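## Task

Remove the black key fob from the drawer of the small wooden box and set it directly on the open table surface, not on top of anything. Then close the drawer. The box must stay roughly in its original spot and orientation, and the other item must remain inside the drawer.

## Robot and tools

Robot: two arms, left_arm and right_arm. Each base sits on a tilted plate, and both plates hang from one metal frame behind the arms. For "too close" warnings, a plate and its half of the frame count as part of that arm. Calibrated bases in the scene frame: left_arm (+0.048, +0.320, +0.317) m, quat_wxyz (+0.957, -0.123, +0.264, +0.004). right_arm (+0.034, -0.209, +0.317) m, quat_wxyz (+0.957, +0.118, +0.266, +0.011).

Scene frame: origin at table-top height, halfway between the nominal arm bases. +x points out over the table, +z up, and left_arm is on the +y side. Image left and right do not match arm names. Positions are in metres. Orientations are quaternions written w first. Gripper frame: fingers extend along its +z, and they open and close along its y. end_effector_position is the point between the pads, just under 1 cm behind the tips. Reported poses can be off by a few cm, more at long reach.

Row format, used by execute_actions and move: always 16 plain numbers. The first 8 are left_arm: x, y, z, qw, qx, qy, qz, opening. The last 8 are the same for right_arm. x, y, z and the quaternion are an absolute target pose for the gripper in the scene frame, not an offset. opening runs from -1 (closed, 0 mm gap) to +1 (fully open, about 87 mm). Intermediate gaps: about 69 mm at 0.5, 43 mm at 0, 18 mm at -0.5. To keep an arm still, resend its last reported pose and the opening it should keep. To hold an orientation, keep sending the same target quaternion rather than copying the drifted reported one.

execute_actions(actions, cameras):
- actions=[] just returns the state, with pictures.
- [{"rows": [[16 numbers], ...], "steps": n}] runs up to 15 steps of 1/30 s each, one row per step. The last row repeats if rows run out. Each action needs at least 5 steps. The result is captured 5 steps before the end, and those remaining steps run afterwards.
- [{"steps": n}] alone is a wait of up to 300 steps, counted from the last result, including your reply time.
- Each target must lie within 0.6 m of that arm's last reported position along every gripper axis, or the call is refused and nothing moves.
- cameras picks the images: names, ["all"], or []. An unknown name invalidates the call.

move(target, speed, blend, blocking, cameras): drives each gripper in a straight line to its pose. target is one 16-number row, or a list of up to 15 rows, all sharing a 10 s cap. There is no 0.6 m limit. speed is in m/s, from 0.002 to 2.9, default 0.25; turning is capped at twice that in rad/s. Give one value, or one per target. blend, in metres, rounds the corners at the intermediate targets. blocking=false returns about 0.5 s after the start while the move keeps running. Paths do not avoid obstacles or the other arm. Faster moves lag and stray more and hit harder. Aiming well past a contact presses harder. The first target's opening is sent at once. Later openings change on arrival, once everything is at rest. The result adds a "move:" line:
- done: the arm is at rest within 10 mm and 2 degrees of its pose.
- off_target, moving, held or fault: the arm stopped short, is still moving, was withheld by a check, or faulted.
- limits=paced means a pose was clipped. limits=held means steps were withheld.
Neither done nor off_target tells you about contact. Keep paths away from an arm's own base, because that can flip its shoulder posture.

wait(seconds 0 to 10, cameras): lets time pass without new commands. It ends early if a running move finishes.
stop(cameras): brakes the current move. It needs room to stop, and the fingers keep moving.
zoom_image(camera, region [x0, y0, x1, y1] in pixels, at most 504x504): enlarges part of the latest image from cam_high, cam_low, cam_left_wrist or cam_right_wrist. All four images are 672x504.
finished_scene(scene): pass the current scene's number.

Control behaviour: each step, the commanded orientation is clipped to 40 degrees from the measured one. Inverse kinematics then favours position. Friction and gravity can leave the gripper short, low or tilted. Small moves may not happen at all or may go sideways, so check the pose after every move. The controller can hold commands that bring the arms too close, but it does not prevent gripper-to-gripper contact.

Gripping: grip_measured uses the same scale as opening. To grip, command about 0.04 below the reading at first touch for full force (about 20 N per pad); use less for a lighter hold. Readings can be off by about 1 mm. Closing fast squeezes harder.

Result lines: gripper poses, grip_measured, Joint positions (the last value is the gripper from 0 to 1), Joint velocities ("within noise" means the arm is at rest), Joint torques (joints 1 to 3 wrap at ±28 N m), and Hand target (where the controller is currently driving). Joint ranges (rad): waist -2.618 to 3.054, shoulder 0 to 3.142, elbow 0 to 3.142 (straight at 2.901), wrist pitch and wrist yaw ±1.571, wrist roll ±2.094.

Motor heat builds when holding loads, stretching out, or pushing against the unreachable. At 75 °C a MOTOR HOT line appears. At 90 °C the arm folds up and stops working. At 100 °C it collapses.

Avoid: dropping parts or releasing them while they move, slams, hard pushes, arm stops, pressing the two arms together, closing a gripper on the other arm's fingers, and anything leaving the table. Loose objects may occasionally get nudged by outside pushes. Camera calibration is given per camera (K, distortion, T_world_to_cam). Fixed cameras may be off by a couple of degrees and millimetres. Wrist images can lag while the arm moves.

Each tool is called after "Call:" as a command line: name --argument value for each argument, lists and objects as JSON in quotes; but a table of rows of numbers goes row by row, as --pt "numbers of a row", without its own name.

## Session

Call:
execute_actions --actions '[]' --cameras '["all"]'

Scene clock: 0.00 s of 6000.00 s.
left_arm: end_effector_position=(+0.0997, +0.1270, +0.2928) grip_measured=+1.000 end_effector_quat_wxyz=(-0.035, +0.687, +0.534, -0.491) | right_arm: end_effector_position=(+0.4544, -0.2631, +0.1802) grip_measured=+1.000 end_effector_quat_wxyz=(+0.210, +0.029, +0.971, -0.113)
Joint positions: left_arm=[-0.98 1.553 0.577 -0.527 0.448 0.878 1] | right_arm=[0.037 1.58 0.906 0.109 0.457 -0.116 1]
Joint velocities: within noise
Joint torques (N m): no reading
Motor temperatures (°C): left_arm=[26 35 37 31 25 28 24] | right_arm=[25 31 31 31 29 29 29]
Heat: left arm: 37 °C; right arm: 31 °C.
Hand target: left_arm +0.1017, +0.1257, +0.2933; -0.031, +0.687, +0.534, -0.491 | right_arm +0.4616, -0.2645, +0.1866; +0.222, +0.034, +0.968, -0.113

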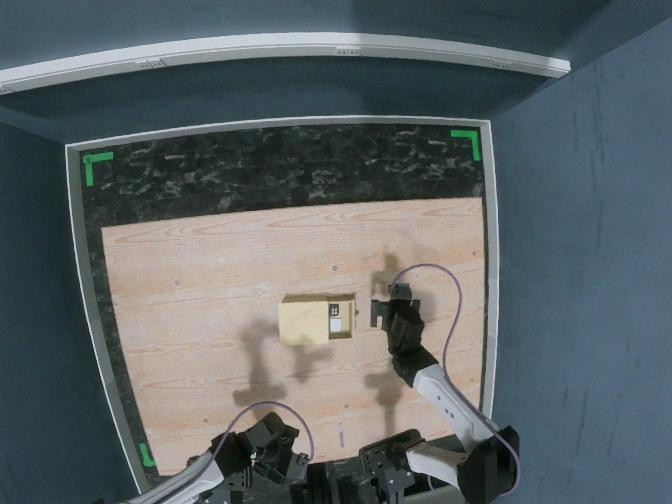

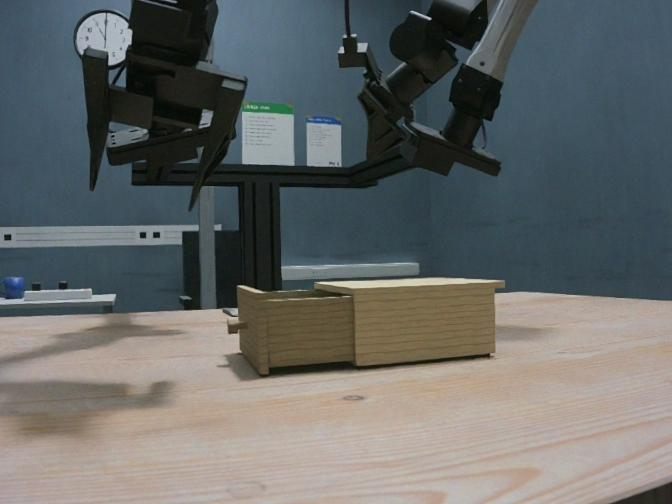

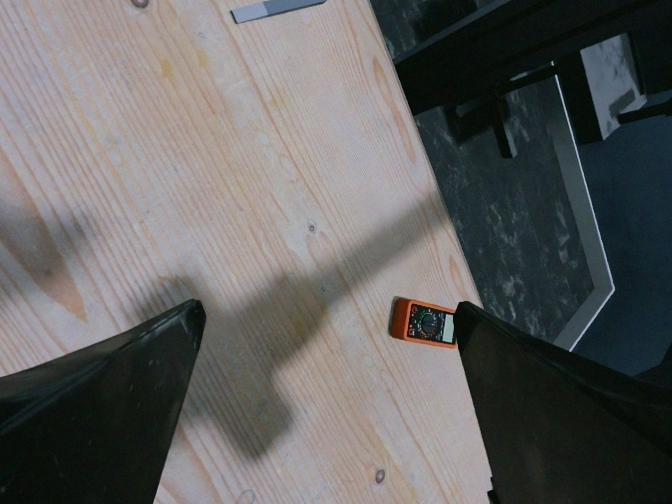

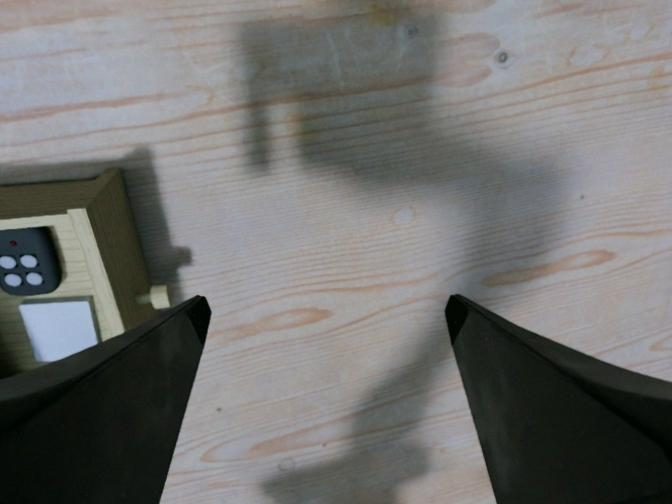

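Call:
zoom_image --camera "cam_high" --region '[260, 270, 380, 360]'

Call:
zoom_image --camera "cam_right_wrist" --region '[0, 130, 250, 400]'

Call:
zoom_image --camera "cam_low" --region '[200, 240, 520, 400]'

Scaled by 4.200 from the camera's 672x504 image, which has a finer 960x720 frame.

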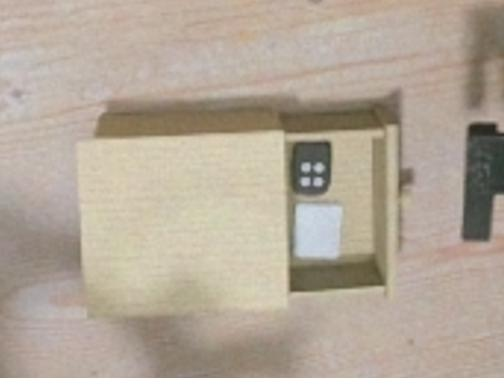

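Scaled by 1.867 from the camera's 672x504 image, which has a finer 960x720 frame.

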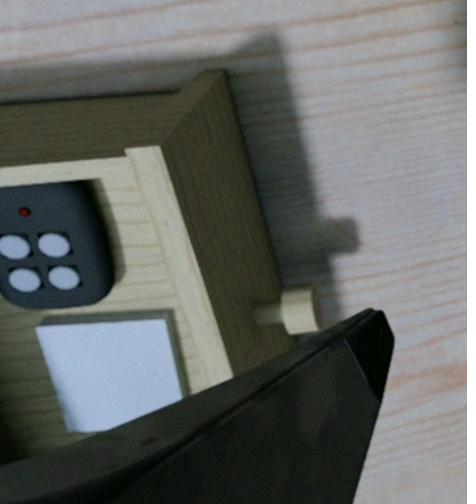

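Scaled by 1.575 from the camera's 672x504 image, which has a finer 960x720 frame.

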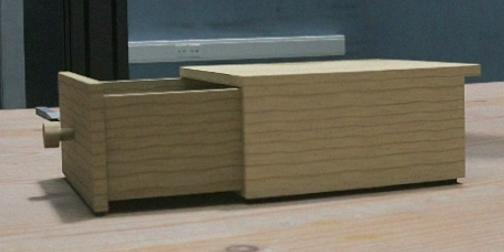

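Call:
zoom_image --camera "cam_low" --region '[60, 0, 280, 220]'

Call:
zoom_image --camera "cam_high" --region '[350, 240, 480, 360]'

Scaled by 2.291 from the camera's 672x504 image, which has a finer 960x720 frame.

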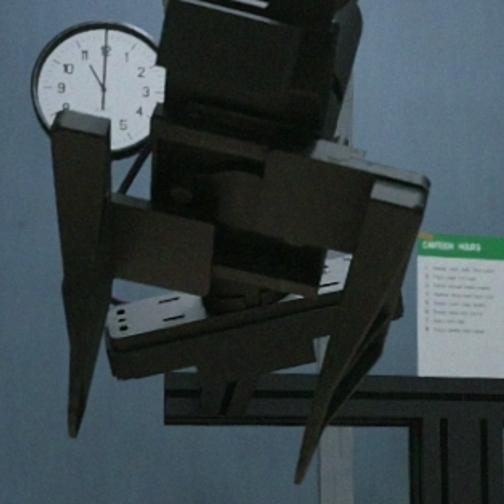

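Scaled by 3.877 from the camera's 672x504 image, which has a finer 960x720 frame.

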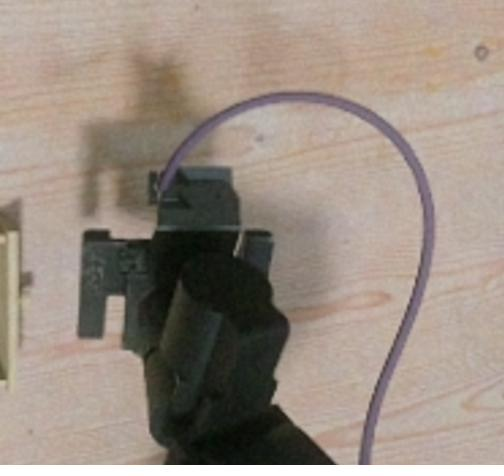

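Call:
move --target '[0.0997, 0.1270, 0.2928, -0.035, 0.687, 0.534, -0.491, 1, 0.43, -0.12, 0.17, 0.1721, 0.0227, 0.9763, 0.1285, 1]' --speed 0.25

Scene clock: 9.37 s of 6000.00 s.
left_arm: end_effector_position=(+0.0997, +0.1270, +0.2928) grip_measured=+1.000 end_effector_quat_wxyz=(-0.035, +0.687, +0.534, -0.491) | right_arm: end_effector_position=(+0.4336, -0.1279, +0.1742) grip_measured=+1.000 end_effector_quat_wxyz=(+0.175, +0.023, +0.977, +0.119)
Joint positions: left_arm=[-0.98 1.553 0.577 -0.527 0.448 0.878 1] | right_arm=[0.192 1.639 0.906 0.047 0.127 0.087 1]
Joint velocities: within noise
Joint torques (N m): left_arm=[-3.23 -4.1 3.73 0.43 0.54 0.18] | right_arm=[4.12 -6 4.1 0.97 -0.25 -0.08]
Motor temperatures (°C): left_arm=[26 36 38 31 25 28 24] | right_arm=[25 32 32 32 29 29 29]
Heat: left arm: 38 °C; right arm: 32 °C.
Hand target: left_arm +0.0997, +0.1270, +0.2927; -0.035, +0.687, +0.534, -0.491 | right_arm +0.4298, -0.1201, +0.1702; +0.172, +0.023, +0.976, +0.128
Off the commanded pose: left_arm 0.000 m, 0 deg | right_arm 0.010 m, 1 deg.
Kept back: nothing.
move: done
camera_calibration:
cam_right_wrist: T_world_to_cam=[[0.016977, -0.971698, -0.235616, -0.092314], [-0.865928, -0.132103, 0.482409, 0.294228], [-0.499881, 0.195836, -0.843663, 0.525131], [0, 0, 0, 1]] pos_world=[0.518851, -0.153673, 0.279345]

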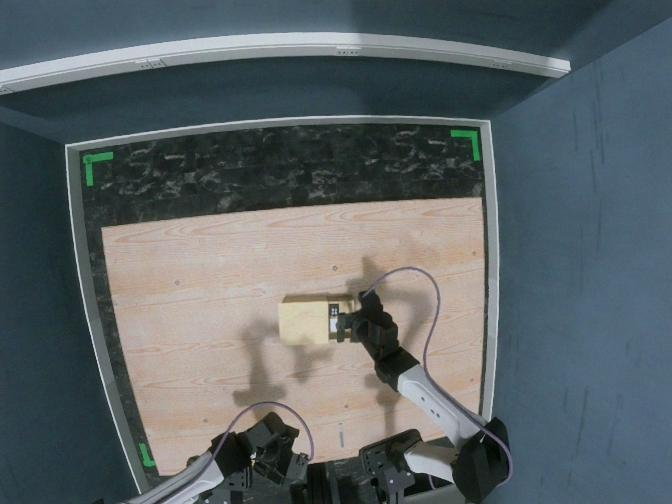

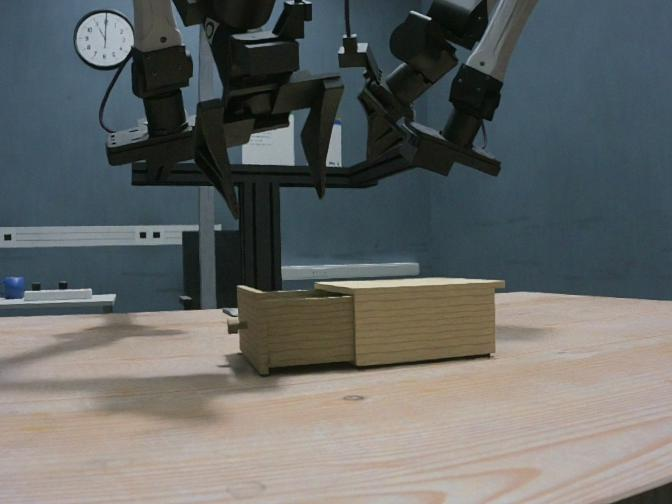

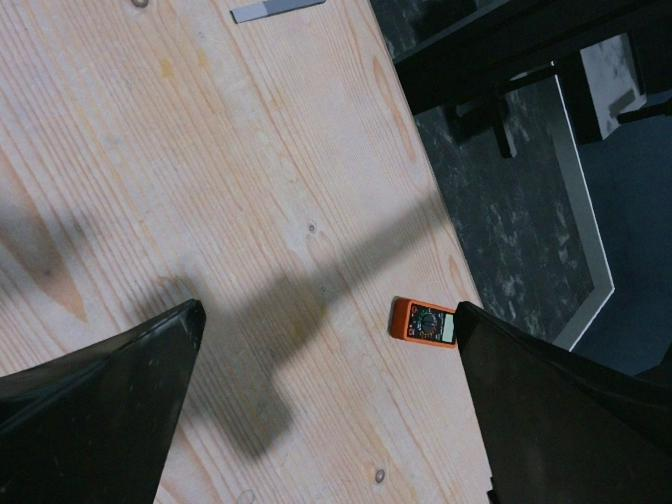

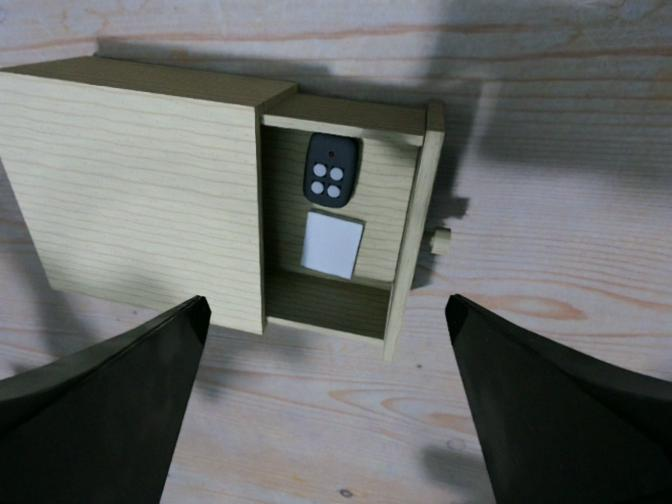

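Call:
zoom_image --camera "cam_right_wrist" --region '[230, 70, 480, 370]'

Scaled by 1.680 from the camera's 672x504 image, which has a finer 960x720 frame.

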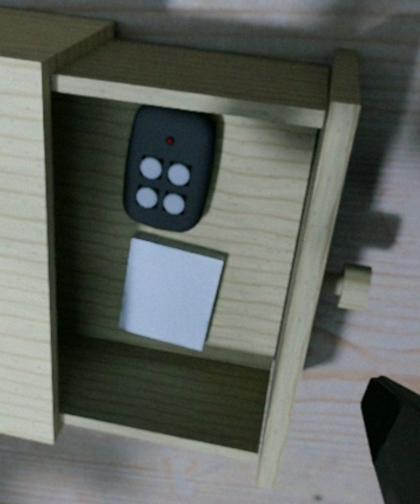

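Call:
zoom_image --camera "cam_low" --region '[220, 260, 380, 390]'

Call:
zoom_image --camera "cam_low" --region '[340, 260, 520, 390]'

Scaled by 3.150 from the camera's 672x504 image, which has a finer 960x720 frame.

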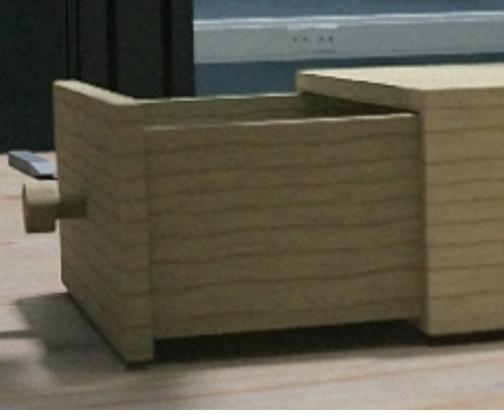

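Scaled by 2.800 from the camera's 672x504 image, which has a finer 960x720 frame.

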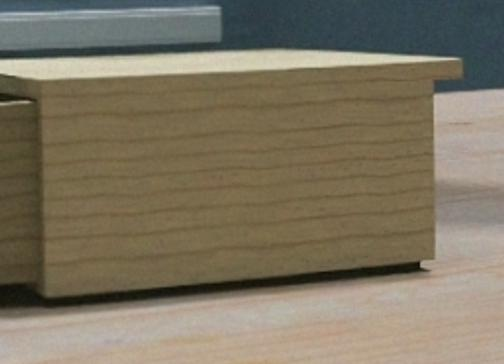

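Call:
move --target '[0.0997, 0.1270, 0.2928, -0.035, 0.687, 0.534, -0.491, 1, 0.395, -0.1045, 0.114, 0.17703, 0.06085, 0.97769, 0.09531, -0.05]' --speed 0.2 --cameras '["cam_right_wrist", "cam_low", "cam_high"]'

Scene clock: 13.43 s of 6000.00 s.
left_arm: end_effector_position=(+0.0997, +0.1270, +0.2928) grip_measured=+1.000 end_effector_quat_wxyz=(-0.035, +0.687, +0.534, -0.491) | right_arm: end_effector_position=(+0.3947, -0.1095, +0.1164) grip_measured=-0.050 end_effector_quat_wxyz=(+0.173, +0.059, +0.979, +0.096)
Joint positions: left_arm=[-0.98 1.553 0.577 -0.527 0.448 0.878 1] | right_arm=[0.226 1.825 0.771 0.361 0.212 0.173 0.475]
Joint velocities: within noise
Joint torques (N m): left_arm=[-3.26 -4.07 3.81 0.43 0.53 0.18] | right_arm=[4.77 -5.76 2.86 1.04 0.07 -0.06]
Motor temperatures (°C): left_arm=[26 36 38 31 25 28 24] | right_arm=[26 33 32 32 28 29 29]
Heat: left arm: 38 °C; right arm: 33 °C.
Hand target: left_arm +0.0997, +0.1270, +0.2927; -0.035, +0.687, +0.534, -0.491 | right_arm +0.3949, -0.1047, +0.1142; +0.177, +0.061, +0.978, +0.095
Off the commanded pose: left_arm 0.000 m, 0 deg | right_arm 0.006 m, 1 deg.
Kept back: nothing.
move: done
camera_calibration:
cam_right_wrist: T_world_to_cam=[[-0.0625104, -0.977167, -0.203068, -0.0604311], [-0.865518, -0.0482372, 0.49855, 0.298024], [-0.496963, 0.206924, -0.84274, 0.453376], [0, 0, 0, 1]] pos_world=[0.479479, -0.13849, 0.221226]
Images, in order (width x height): cam_high 672x504, cam_low 672x504, cam_right_wrist 672x504.

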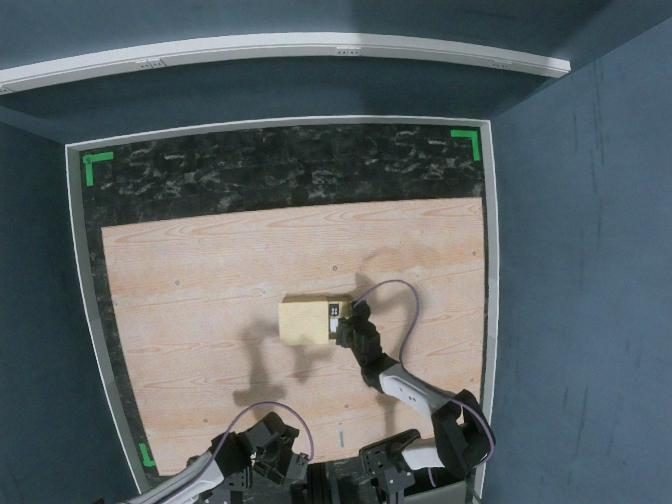

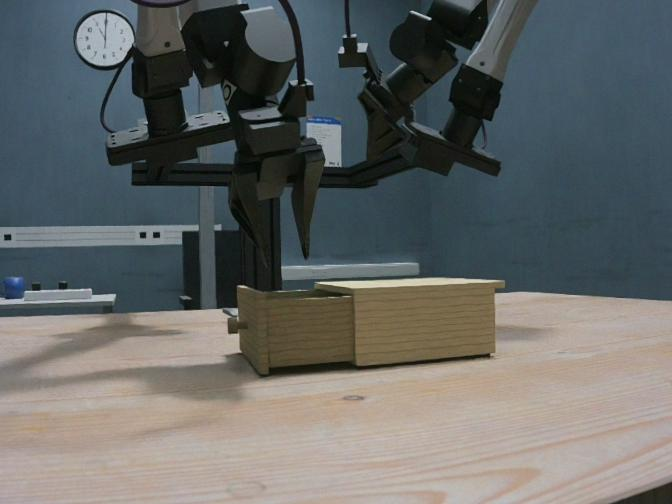

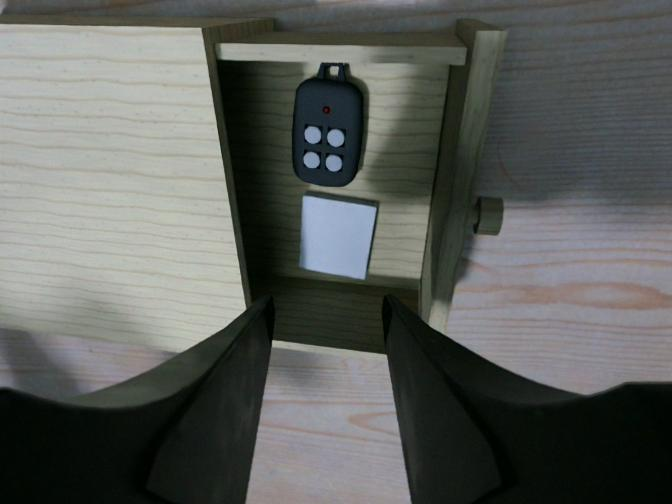

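Call:
zoom_image --camera "cam_right_wrist" --region '[200, 10, 520, 360]'

Scaled by 1.440 from the camera's 672x504 image, which has a finer 960x720 frame.

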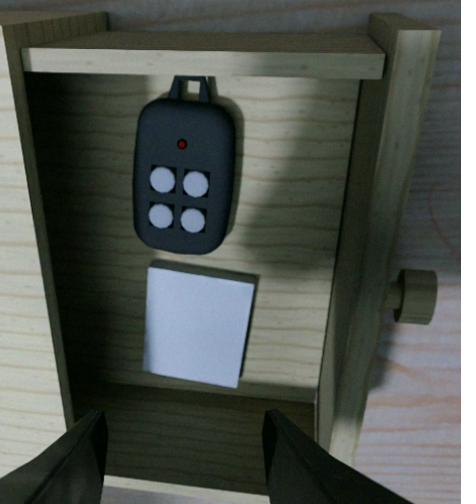

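Call:
move --target '[0.0997, 0.1270, 0.2928, -0.035, 0.687, 0.534, -0.491, 1, 0.4126, -0.0931, 0.0706, 0.17703, 0.06085, 0.97769, 0.09531, 0.0]' --speed 0.12 --cameras '["cam_right_wrist", "cam_low"]'

Scene clock: 15.87 s of 6000.00 s.
left_arm: end_effector_position=(+0.0997, +0.1270, +0.2928) grip_measured=+1.000 end_effector_quat_wxyz=(-0.035, +0.687, +0.534, -0.491) | right_arm: end_effector_position=(+0.4061, -0.0925, +0.0746) grip_measured=+0.000 end_effector_quat_wxyz=(+0.168, +0.058, +0.979, +0.095)
Joint positions: left_arm=[-0.98 1.553 0.577 -0.527 0.448 0.878 1] | right_arm=[0.226 2.026 0.895 0.429 0.213 0.174 0.5]
Joint velocities: within noise
Joint torques (N m): left_arm=[-3.19 -4.08 3.81 0.44 0.53 0.17] | right_arm=[3.32 -6.24 3.74 1.05 -0.12 -0.21]
Motor temperatures (°C): left_arm=[26 37 38 31 25 28 24] | right_arm=[26 33 32 32 28 29 29]
Heat: left arm: 38 °C; right arm: 33 °C.
Hand target: left_arm +0.0997, +0.1270, +0.2927; -0.035, +0.687, +0.534, -0.491 | right_arm +0.4125, -0.0933, +0.0708; +0.177, +0.061, +0.978, +0.095
Off the commanded pose: left_arm 0.000 m, 0 deg | right_arm 0.008 m, 1 deg.
Kept back: nothing.
move: done
camera_calibration:
cam_right_wrist: T_world_to_cam=[[-0.0617848, -0.977716, -0.200633, -0.0521519], [-0.861097, -0.0494255, 0.506032, 0.327093], [-0.504672, 0.20403, -0.838855, 0.422879], [0, 0, 0, 1]] pos_world=[0.491852, -0.121103, 0.178751]
Images, in order (width x height): cam_low 672x504, cam_right_wrist 672x504.

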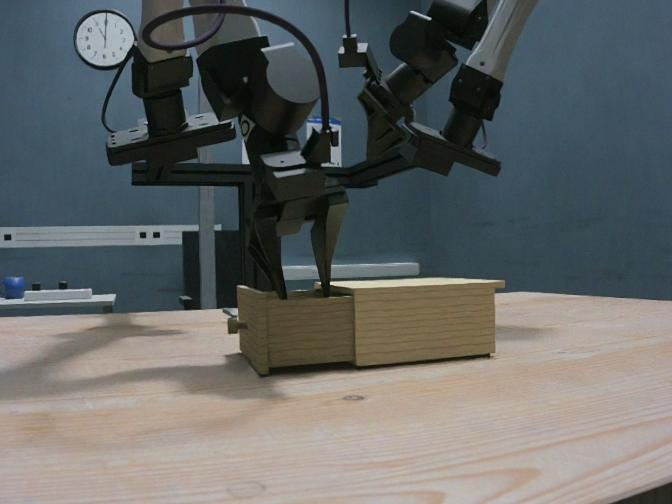

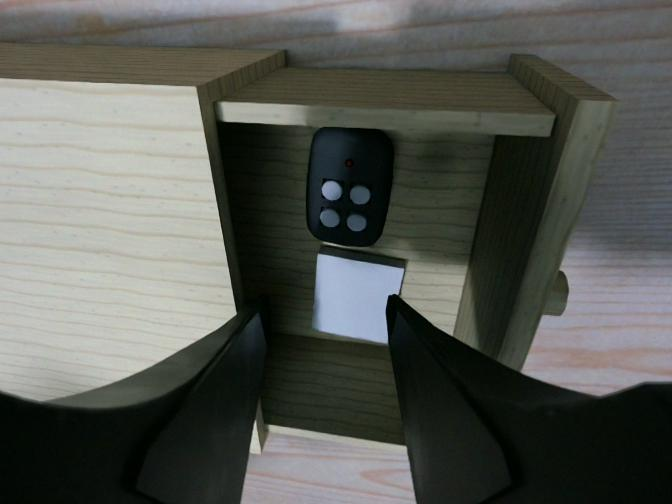

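Call:
zoom_image --camera "cam_low" --region '[220, 170, 380, 310]'

Call:
zoom_image --camera "cam_right_wrist" --region '[180, 40, 640, 400]'

Scaled by 3.150 from the camera's 672x504 image, which has a finer 960x720 frame.

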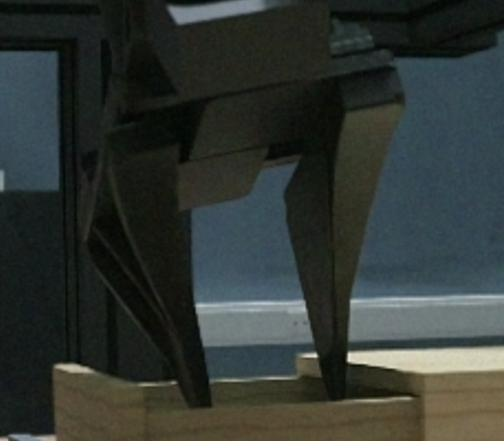

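Scaled by 1.096 from the camera's 672x504 image, which has a finer 960x720 frame.

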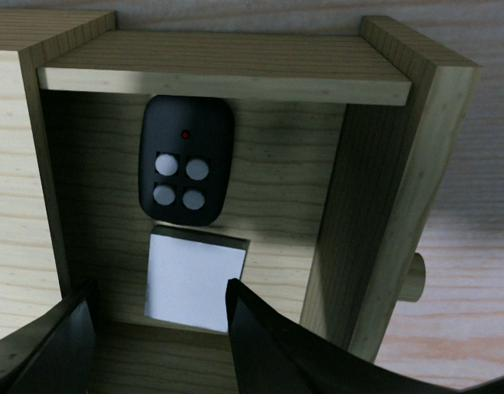

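Call:
zoom_image --camera "cam_low" --region '[240, 190, 360, 310]'

Scaled by 4.200 from the camera's 672x504 image, which has a finer 960x720 frame.

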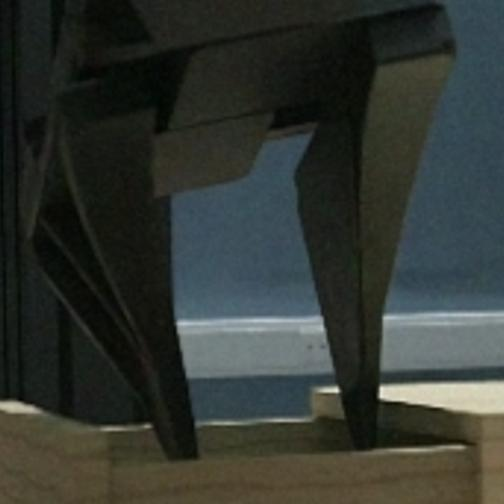

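Call:
zoom_image --camera "cam_right_wrist" --region '[340, 270, 672, 504]'

Call:
zoom_image --camera "cam_high" --region '[310, 270, 420, 400]'

Scaled by 1.518 from the camera's 672x504 image, which has a finer 960x720 frame.

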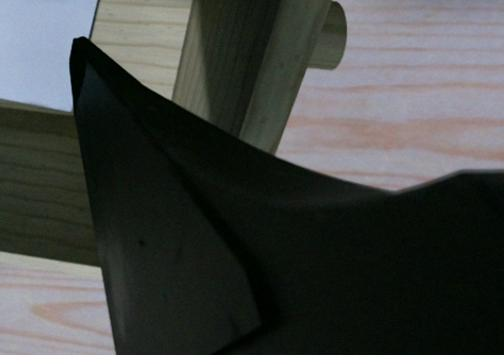

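This scene's latest camera images include none from cam_high. They are from: cam_low, cam_right_wrist. cam_high's image comes with the result of a call that names it in "cameras".

Call:
move --pt "0.0997 0.1270 0.2928 -0.035 0.687 0.534 -0.491 1 0.408 -0.114 0.085 0.17359 0.02578 0.98447 -0.00455 -1" --pt "0.0997 0.1270 0.2928 -0.035 0.687 0.534 -0.491 1 0.416 -0.115 0.045 0.17359 0.02578 0.98447 -0.00455 -1" --speed 0.12 --cameras '["cam_right_wrist", "cam_low", "cam_high"]'

Scene clock: 24.23 s of 6000.00 s.
left_arm: end_effector_position=(+0.0997, +0.1270, +0.2928) grip_measured=+1.000 end_effector_quat_wxyz=(-0.035, +0.687, +0.534, -0.491) | right_arm: end_effector_position=(+0.4098, -0.1138, +0.0489) grip_measured=-0.973 end_effector_quat_wxyz=(+0.165, +0.023, +0.986, -0.005)
Joint positions: left_arm=[-0.98 1.553 0.577 -0.527 0.448 0.878 1] | right_arm=[0.242 2.133 0.985 0.413 0.409 0.09 0.013]
Joint velocities: within noise
Joint torques (N m): left_arm=[-3.22 -4.08 3.79 0.43 0.53 0.19] | right_arm=[3.52 -6.72 3.67 0.97 -0.04 -0.21]
Motor temperatures (°C): left_arm=[27 37 39 30 25 28 24] | right_arm=[26 34 31 32 28 29 29]
Heat: left arm: 39 °C; right arm: 34 °C.
Hand target: left_arm +0.0997, +0.1270, +0.2927; -0.035, +0.687, +0.534, -0.491 | right_arm +0.4160, -0.1152, +0.0453; +0.174, +0.026, +0.984, -0.005
Off the commanded pose: left_arm 0.000 m, 0 deg | right_arm 0.007 m, 1 deg.
Kept back: nothing.
move: done
camera_calibration:
cam_right_wrist: T_world_to_cam=[[-0.0263711, -0.99962, 0.00800619, -0.105061], [-0.853904, 0.0266897, 0.519747, 0.347228], [-0.519763, 0.00686976, -0.854283, 0.391947], [0, 0, 0, 1]] pos_world=[0.497449, -0.116981, 0.155205]
Images, in order (width x height): cam_high 672x504, cam_low 672x504, cam_right_wrist 672x504.

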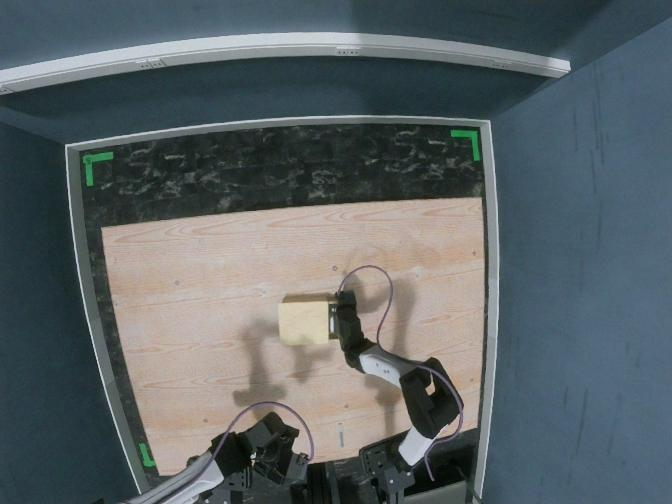

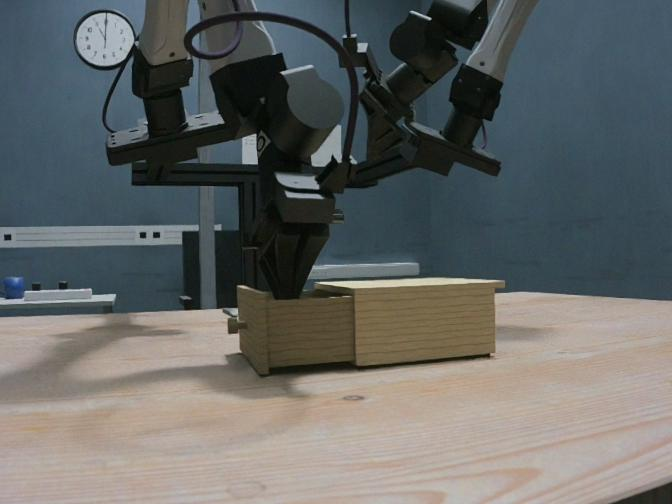

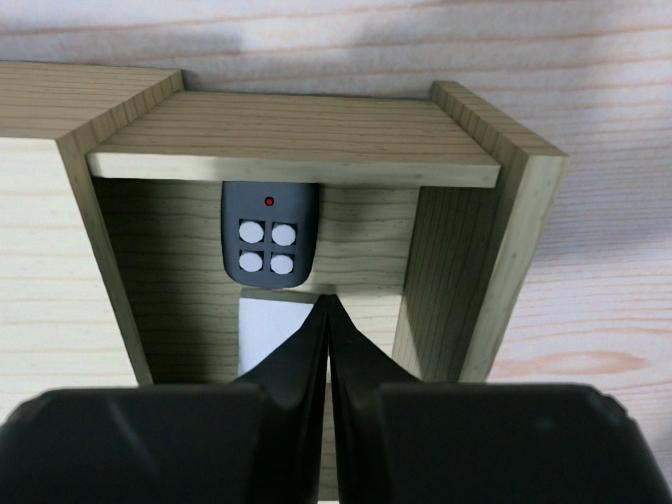

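Call:
move --target '[0.0997, 0.1270, 0.2928, -0.035, 0.687, 0.534, -0.491, 1, 0.414, -0.150, 0.043, 0.17359, 0.02578, 0.98447, -0.00455, -1]' --speed 0.06 --cameras '["cam_right_wrist", "cam_low", "cam_high"]'

Scene clock: 25.40 s of 6000.00 s.
left_arm: end_effector_position=(+0.0997, +0.1270, +0.2928) grip_measured=+1.000 end_effector_quat_wxyz=(-0.035, +0.687, +0.534, -0.491) | right_arm: end_effector_position=(+0.4068, -0.1313, +0.0395) grip_measured=-0.973 end_effector_quat_wxyz=(+0.163, +0.021, +0.986, +0.017)
Joint positions: left_arm=[-0.98 1.553 0.577 -0.527 0.448 0.878 1] | right_arm=[0.17 2.133 0.957 0.458 0.312 0.043 0.013]
Joint velocities: within noise
Joint torques (N m): left_arm=[-3.17 -4.08 3.78 0.43 0.53 0.18] | right_arm=[1.37 -9.69 1.1 0.88 0.22 -0.39]
Motor temperatures (°C): left_arm=[27 37 39 30 25 28 24] | right_arm=[26 34 31 32 28 29 29]
Heat: left arm: 39 °C; right arm: 34 °C.
Hand target: left_arm +0.0997, +0.1270, +0.2927; -0.035, +0.687, +0.534, -0.491 | right_arm +0.4137, -0.1497, +0.0429; +0.173, +0.026, +0.985, -0.005
Off the commanded pose: left_arm 0.000 m, 0 deg | right_arm 0.020 m, 3 deg.
Kept back: nothing.
move: off_target (right_arm)
camera_calibration:
cam_right_wrist: T_world_to_cam=[[-0.0153664, -0.999294, -0.0342828, -0.125317], [-0.85257, -0.00481833, 0.52259, 0.345233], [-0.522387, 0.0372588, -0.851894, 0.38748], [0, 0, 0, 1]] pos_world=[0.494824, -0.138002, 0.14538]
Images, in order (width x height): cam_high 672x504, cam_low 672x504, cam_right_wrist 672x504.

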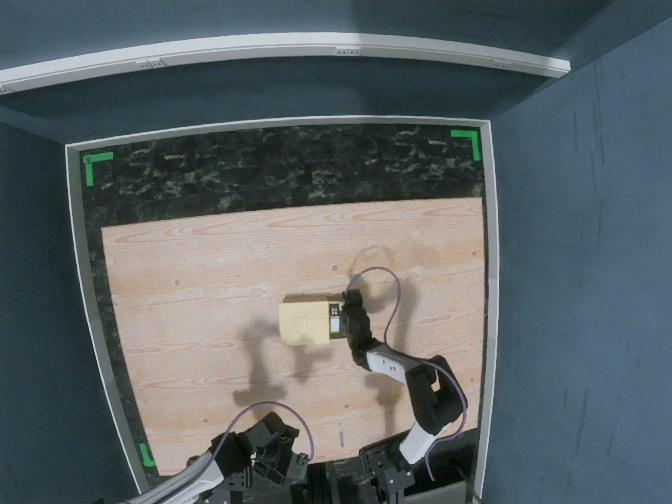

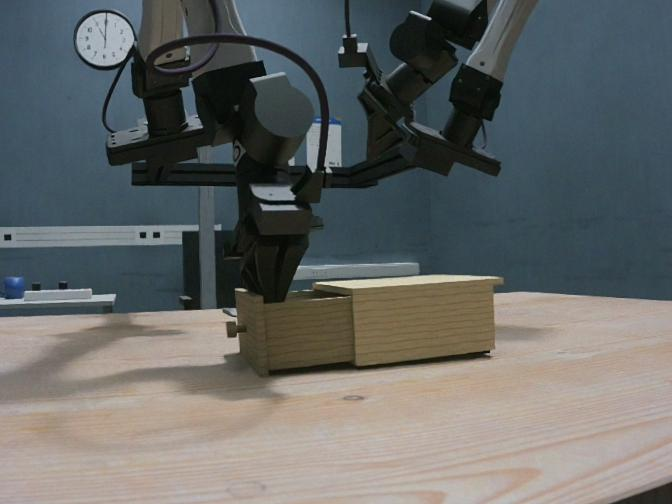

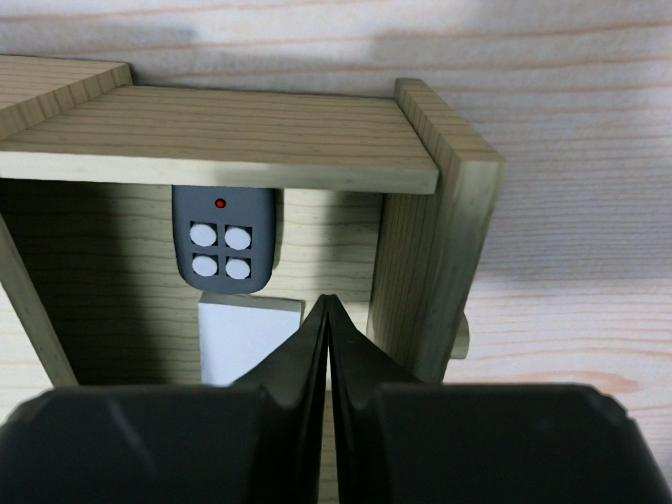

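Call:
move --pt "0.0997 0.1270 0.2928 -0.035 0.687 0.534 -0.491 1 0.414 -0.118 0.048 0.16742 -0.00169 0.97307 -0.15849 -1" --pt "0.0997 0.1270 0.2928 -0.035 0.687 0.534 -0.491 1 0.414 -0.130 0.038 0.16742 -0.00169 0.97307 -0.15849 -1" --speed 0.12 --cameras '["cam_right_wrist", "cam_low", "cam_high"]'

Scene clock: 28.03 s of 6000.00 s.
left_arm: end_effector_position=(+0.0997, +0.1270, +0.2928) grip_measured=+1.000 end_effector_quat_wxyz=(-0.035, +0.687, +0.534, -0.491) | right_arm: end_effector_position=(+0.4118, -0.1252, +0.0428) grip_measured=-0.973 end_effector_quat_wxyz=(+0.163, -0.008, +0.975, -0.150)
Joint positions: left_arm=[-0.98 1.553 0.577 -0.527 0.448 0.878 1] | right_arm=[0.324 2.247 1.105 0.354 0.745 0.059 0.013]
Joint velocities: within noise
Joint torques (N m): left_arm=[-3.18 -4.11 3.71 0.41 0.53 0.19] | right_arm=[3.96 -6.86 3.17 0.91 0.27 -0.19]
Motor temperatures (°C): left_arm=[27 37 39 30 25 28 24] | right_arm=[26 34 31 32 28 29 29]
Heat: left arm: 39 °C; right arm: 34 °C.
Hand target: left_arm +0.0997, +0.1270, +0.2927; -0.035, +0.687, +0.534, -0.491 | right_arm +0.4139, -0.1299, +0.0382; +0.167, -0.002, +0.973, -0.158
Off the commanded pose: left_arm 0.000 m, 0 deg | right_arm 0.007 m, 1 deg.
Kept back: nothing.
move: done
camera_calibration:
cam_right_wrist: T_world_to_cam=[[-0.0141314, -0.953811, 0.300076, -0.128179], [-0.85138, 0.168857, 0.496628, 0.37023], [-0.524359, -0.248461, -0.814442, 0.356092], [0, 0, 0, 1]] pos_world=[0.500115, -0.0962995, 0.144613]
Images, in order (width x height): cam_high 672x504, cam_low 672x504, cam_right_wrist 672x504.

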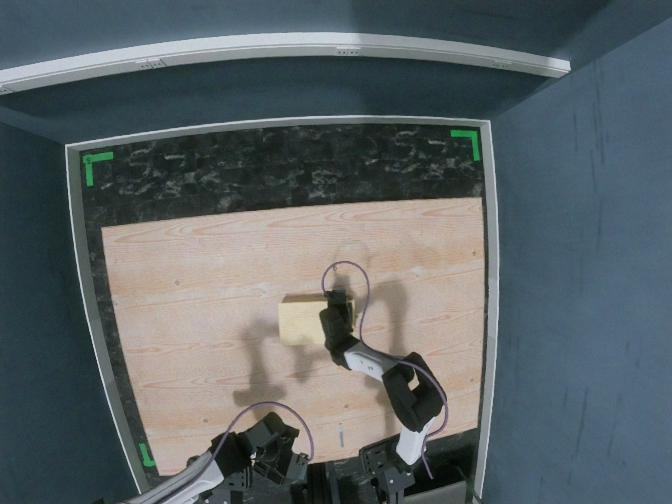

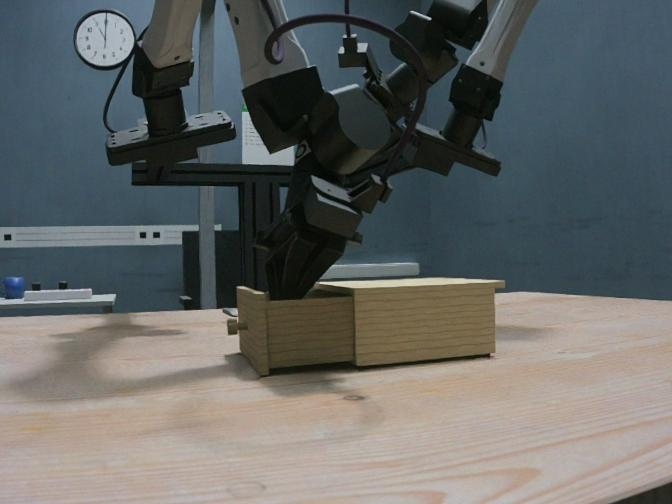

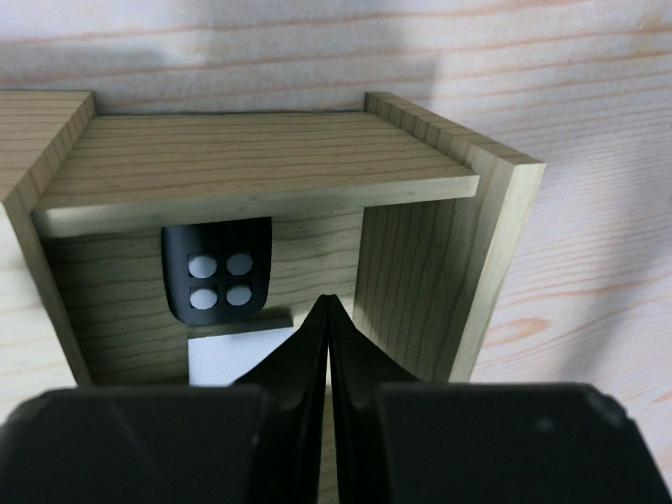

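Call:
move --target '[0.0997, 0.1270, 0.2928, -0.035, 0.687, 0.534, -0.491, 1, 0.412, -0.165, 0.040, 0.16742, -0.00169, 0.97307, -0.15849, -1]' --speed 0.06 --cameras '["cam_right_wrist", "cam_low", "cam_high"]'

Scene clock: 29.17 s of 6000.00 s.
left_arm: end_effector_position=(+0.0997, +0.1270, +0.2928) grip_measured=+1.000 end_effector_quat_wxyz=(-0.035, +0.687, +0.534, -0.491) | right_arm: end_effector_position=(+0.4012, -0.1462, +0.0306) grip_measured=-0.973 end_effector_quat_wxyz=(+0.157, -0.013, +0.978, -0.140)
Joint positions: left_arm=[-0.98 1.553 0.577 -0.527 0.448 0.878 1] | right_arm=[0.261 2.247 1.041 0.442 0.677 0.001 0.013]
Joint velocities: within noise
Joint torques (N m): left_arm=[-3.22 -4.1 3.78 0.42 0.53 0.18] | right_arm=[1.98 -10.89 1.05 0.78 0.37 -0.35]
Motor temperatures (°C): left_arm=[27 37 39 30 25 28 24] | right_arm=[26 34 31 32 28 29 29]
Heat: left arm: 39 °C; right arm: 34 °C.
Hand target: left_arm +0.0997, +0.1270, +0.2927; -0.035, +0.687, +0.534, -0.491 | right_arm +0.4116, -0.1647, +0.0396; +0.167, -0.002, +0.973, -0.159
Off the commanded pose: left_arm 0.000 m, 0 deg | right_arm 0.024 m, 3 deg.
Kept back: nothing.
move: off_target (right_arm)
camera_calibration:
cam_right_wrist: T_world_to_cam=[[0.00117317, -0.959541, 0.281566, -0.151078], [-0.846106, 0.149126, 0.511728, 0.365261], [-0.533013, -0.238835, -0.811699, 0.340213], [0, 0, 0, 1]] pos_world=[0.490565, -0.118181, 0.131774]
Images, in order (width x height): cam_high 672x504, cam_low 672x504, cam_right_wrist 672x504.

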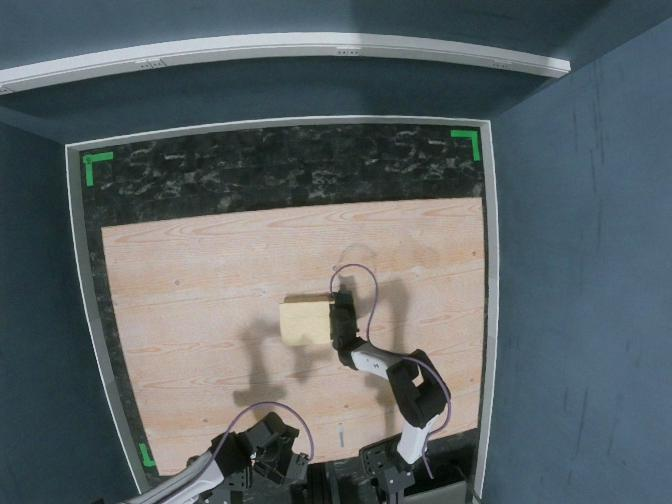

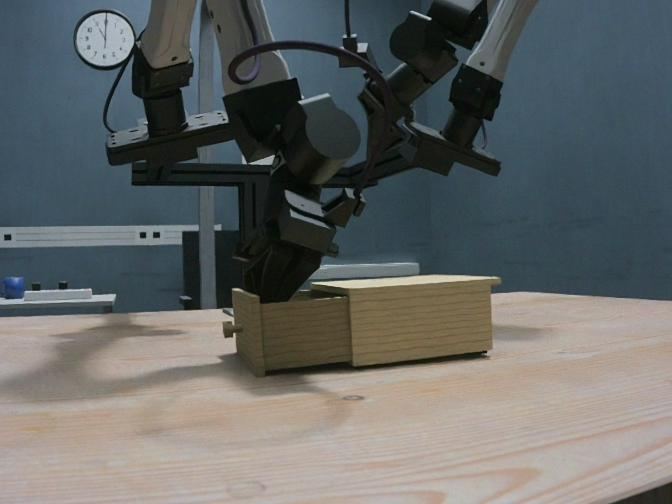

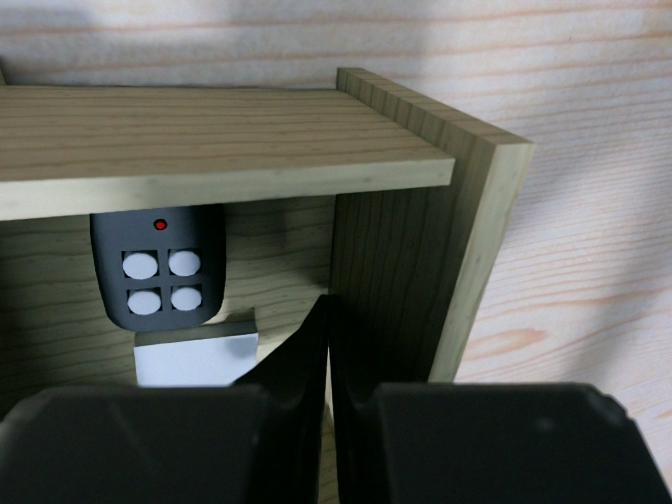

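Call:
zoom_image --camera "cam_high" --region '[260, 270, 380, 360]'

Call:
zoom_image --camera "cam_low" --region '[200, 240, 520, 400]'

Scaled by 4.200 from the camera's 672x504 image, which has a finer 960x720 frame.

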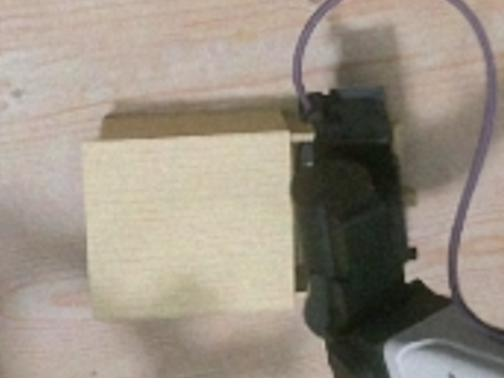

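Scaled by 1.575 from the camera's 672x504 image, which has a finer 960x720 frame.

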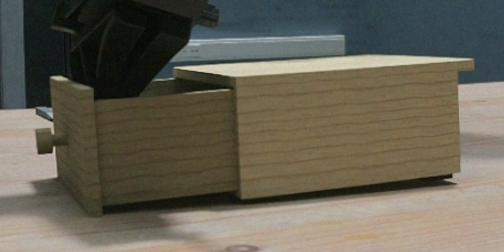

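Call:
zoom_image --camera "cam_right_wrist" --region '[180, 270, 480, 504]'

Call:
zoom_image --camera "cam_low" --region '[210, 170, 370, 310]'

Scaled by 1.680 from the camera's 672x504 image, which has a finer 960x720 frame.

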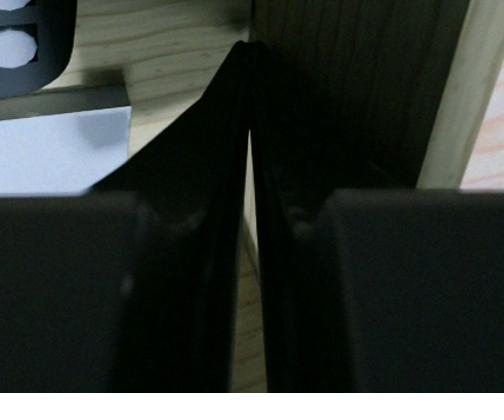

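Scaled by 3.150 from the camera's 672x504 image, which has a finer 960x720 frame.

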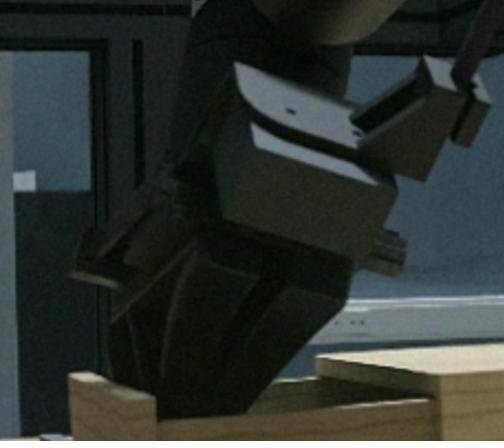

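Call:
move --pt "0.0997 0.1270 0.2928 -0.035 0.687 0.534 -0.491 1 0.408 -0.122 0.045 0.16742 -0.00169 0.97307 -0.15849 -1" --pt "0.0997 0.1270 0.2928 -0.035 0.687 0.534 -0.491 1 0.408 -0.122 0.10 0.16742 -0.00169 0.97307 -0.15849 -1" --pt "0.0997 0.1270 0.2928 -0.035 0.687 0.534 -0.491 1 0.42 -0.15 0.17 0 0.17365 0.9848 0 0" --speed '[0.08, 0.2, 0.3]' --cameras '["cam_right_wrist", "cam_low", "cam_high"]'

Scene clock: 37.10 s of 6000.00 s.
left_arm: end_effector_position=(+0.0997, +0.1270, +0.2928) grip_measured=+1.000 end_effector_quat_wxyz=(-0.035, +0.687, +0.534, -0.491) | right_arm: end_effector_position=(+0.4024, -0.1458, +0.1567) grip_measured=+0.000 end_effector_quat_wxyz=(-0.022, +0.156, +0.987, -0.008)
Joint positions: left_arm=[-0.98 1.553 0.577 -0.527 0.448 0.878 1] | right_arm=[0.199 1.853 1.259 -0.53 0.337 0.467 0.5]
Joint velocities: within noise
Joint torques (N m): left_arm=[-3.22 -4.04 3.74 0.43 0.53 0.17] | right_arm=[2.95 -11.41 6.67 -0.02 -0.07 0]
Motor temperatures (°C): left_arm=[27 37 39 30 25 28 24] | right_arm=[26 36 31 32 28 29 29]
Heat: left arm: 39 °C; right arm: 36 °C.
Hand target: left_arm +0.0997, +0.1270, +0.2927; -0.035, +0.687, +0.534, -0.491 | right_arm +0.4195, -0.1502, +0.1699; +0.000, +0.173, +0.985, +0.000
Off the commanded pose: left_arm 0.000 m, 0 deg | right_arm 0.022 m, 3 deg.
Kept back: nothing.
move: off_target (right_arm); target 3's new opening was sent with right_arm's hand 0.022 m and 3 deg from that target
camera_calibration:
cam_right_wrist: T_world_to_cam=[[-0.289008, -0.957095, 0.0210425, -0.0283186], [-0.574644, 0.191018, 0.795799, 0.154101], [-0.765675, 0.2179, -0.605195, 0.571206], [0, 0, 0, 1]] pos_world=[0.517727, -0.181005, 0.223654]
Images, in order (width x height): cam_high 672x504, cam_low 672x504, cam_right_wrist 672x504.

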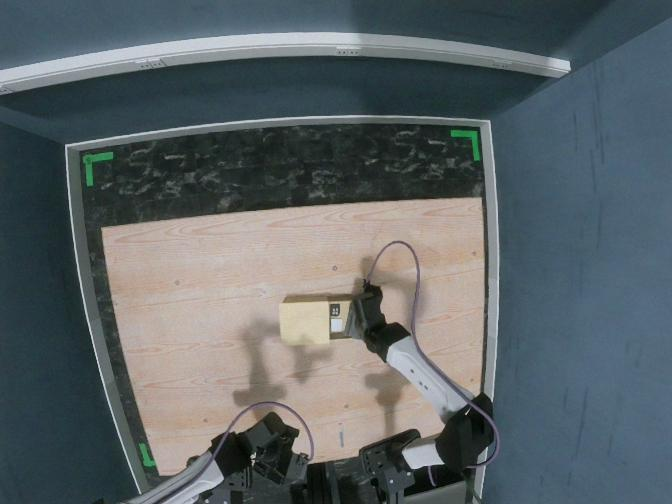

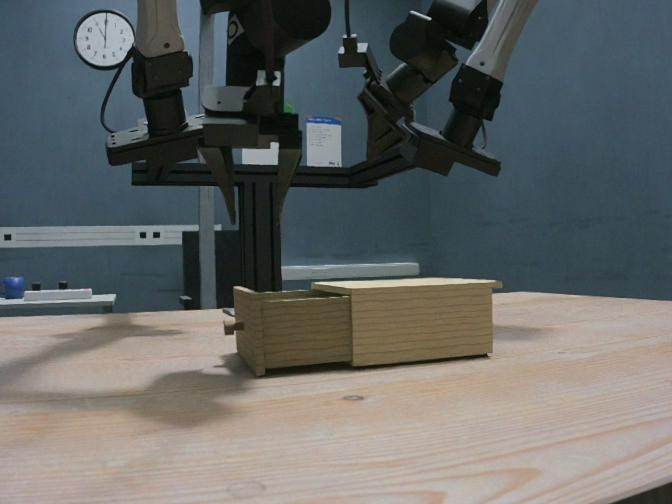

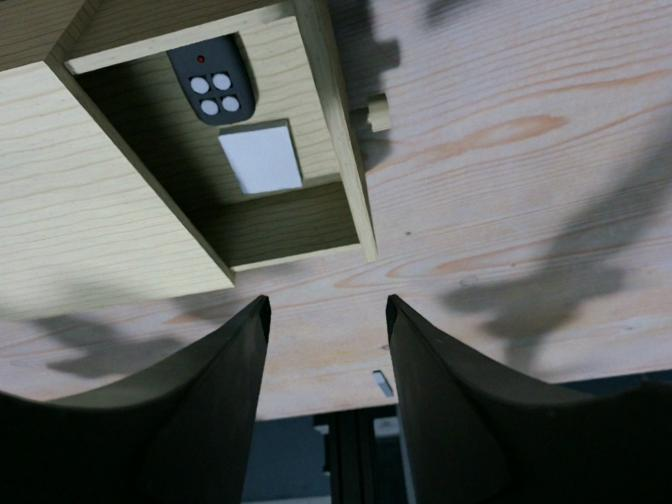

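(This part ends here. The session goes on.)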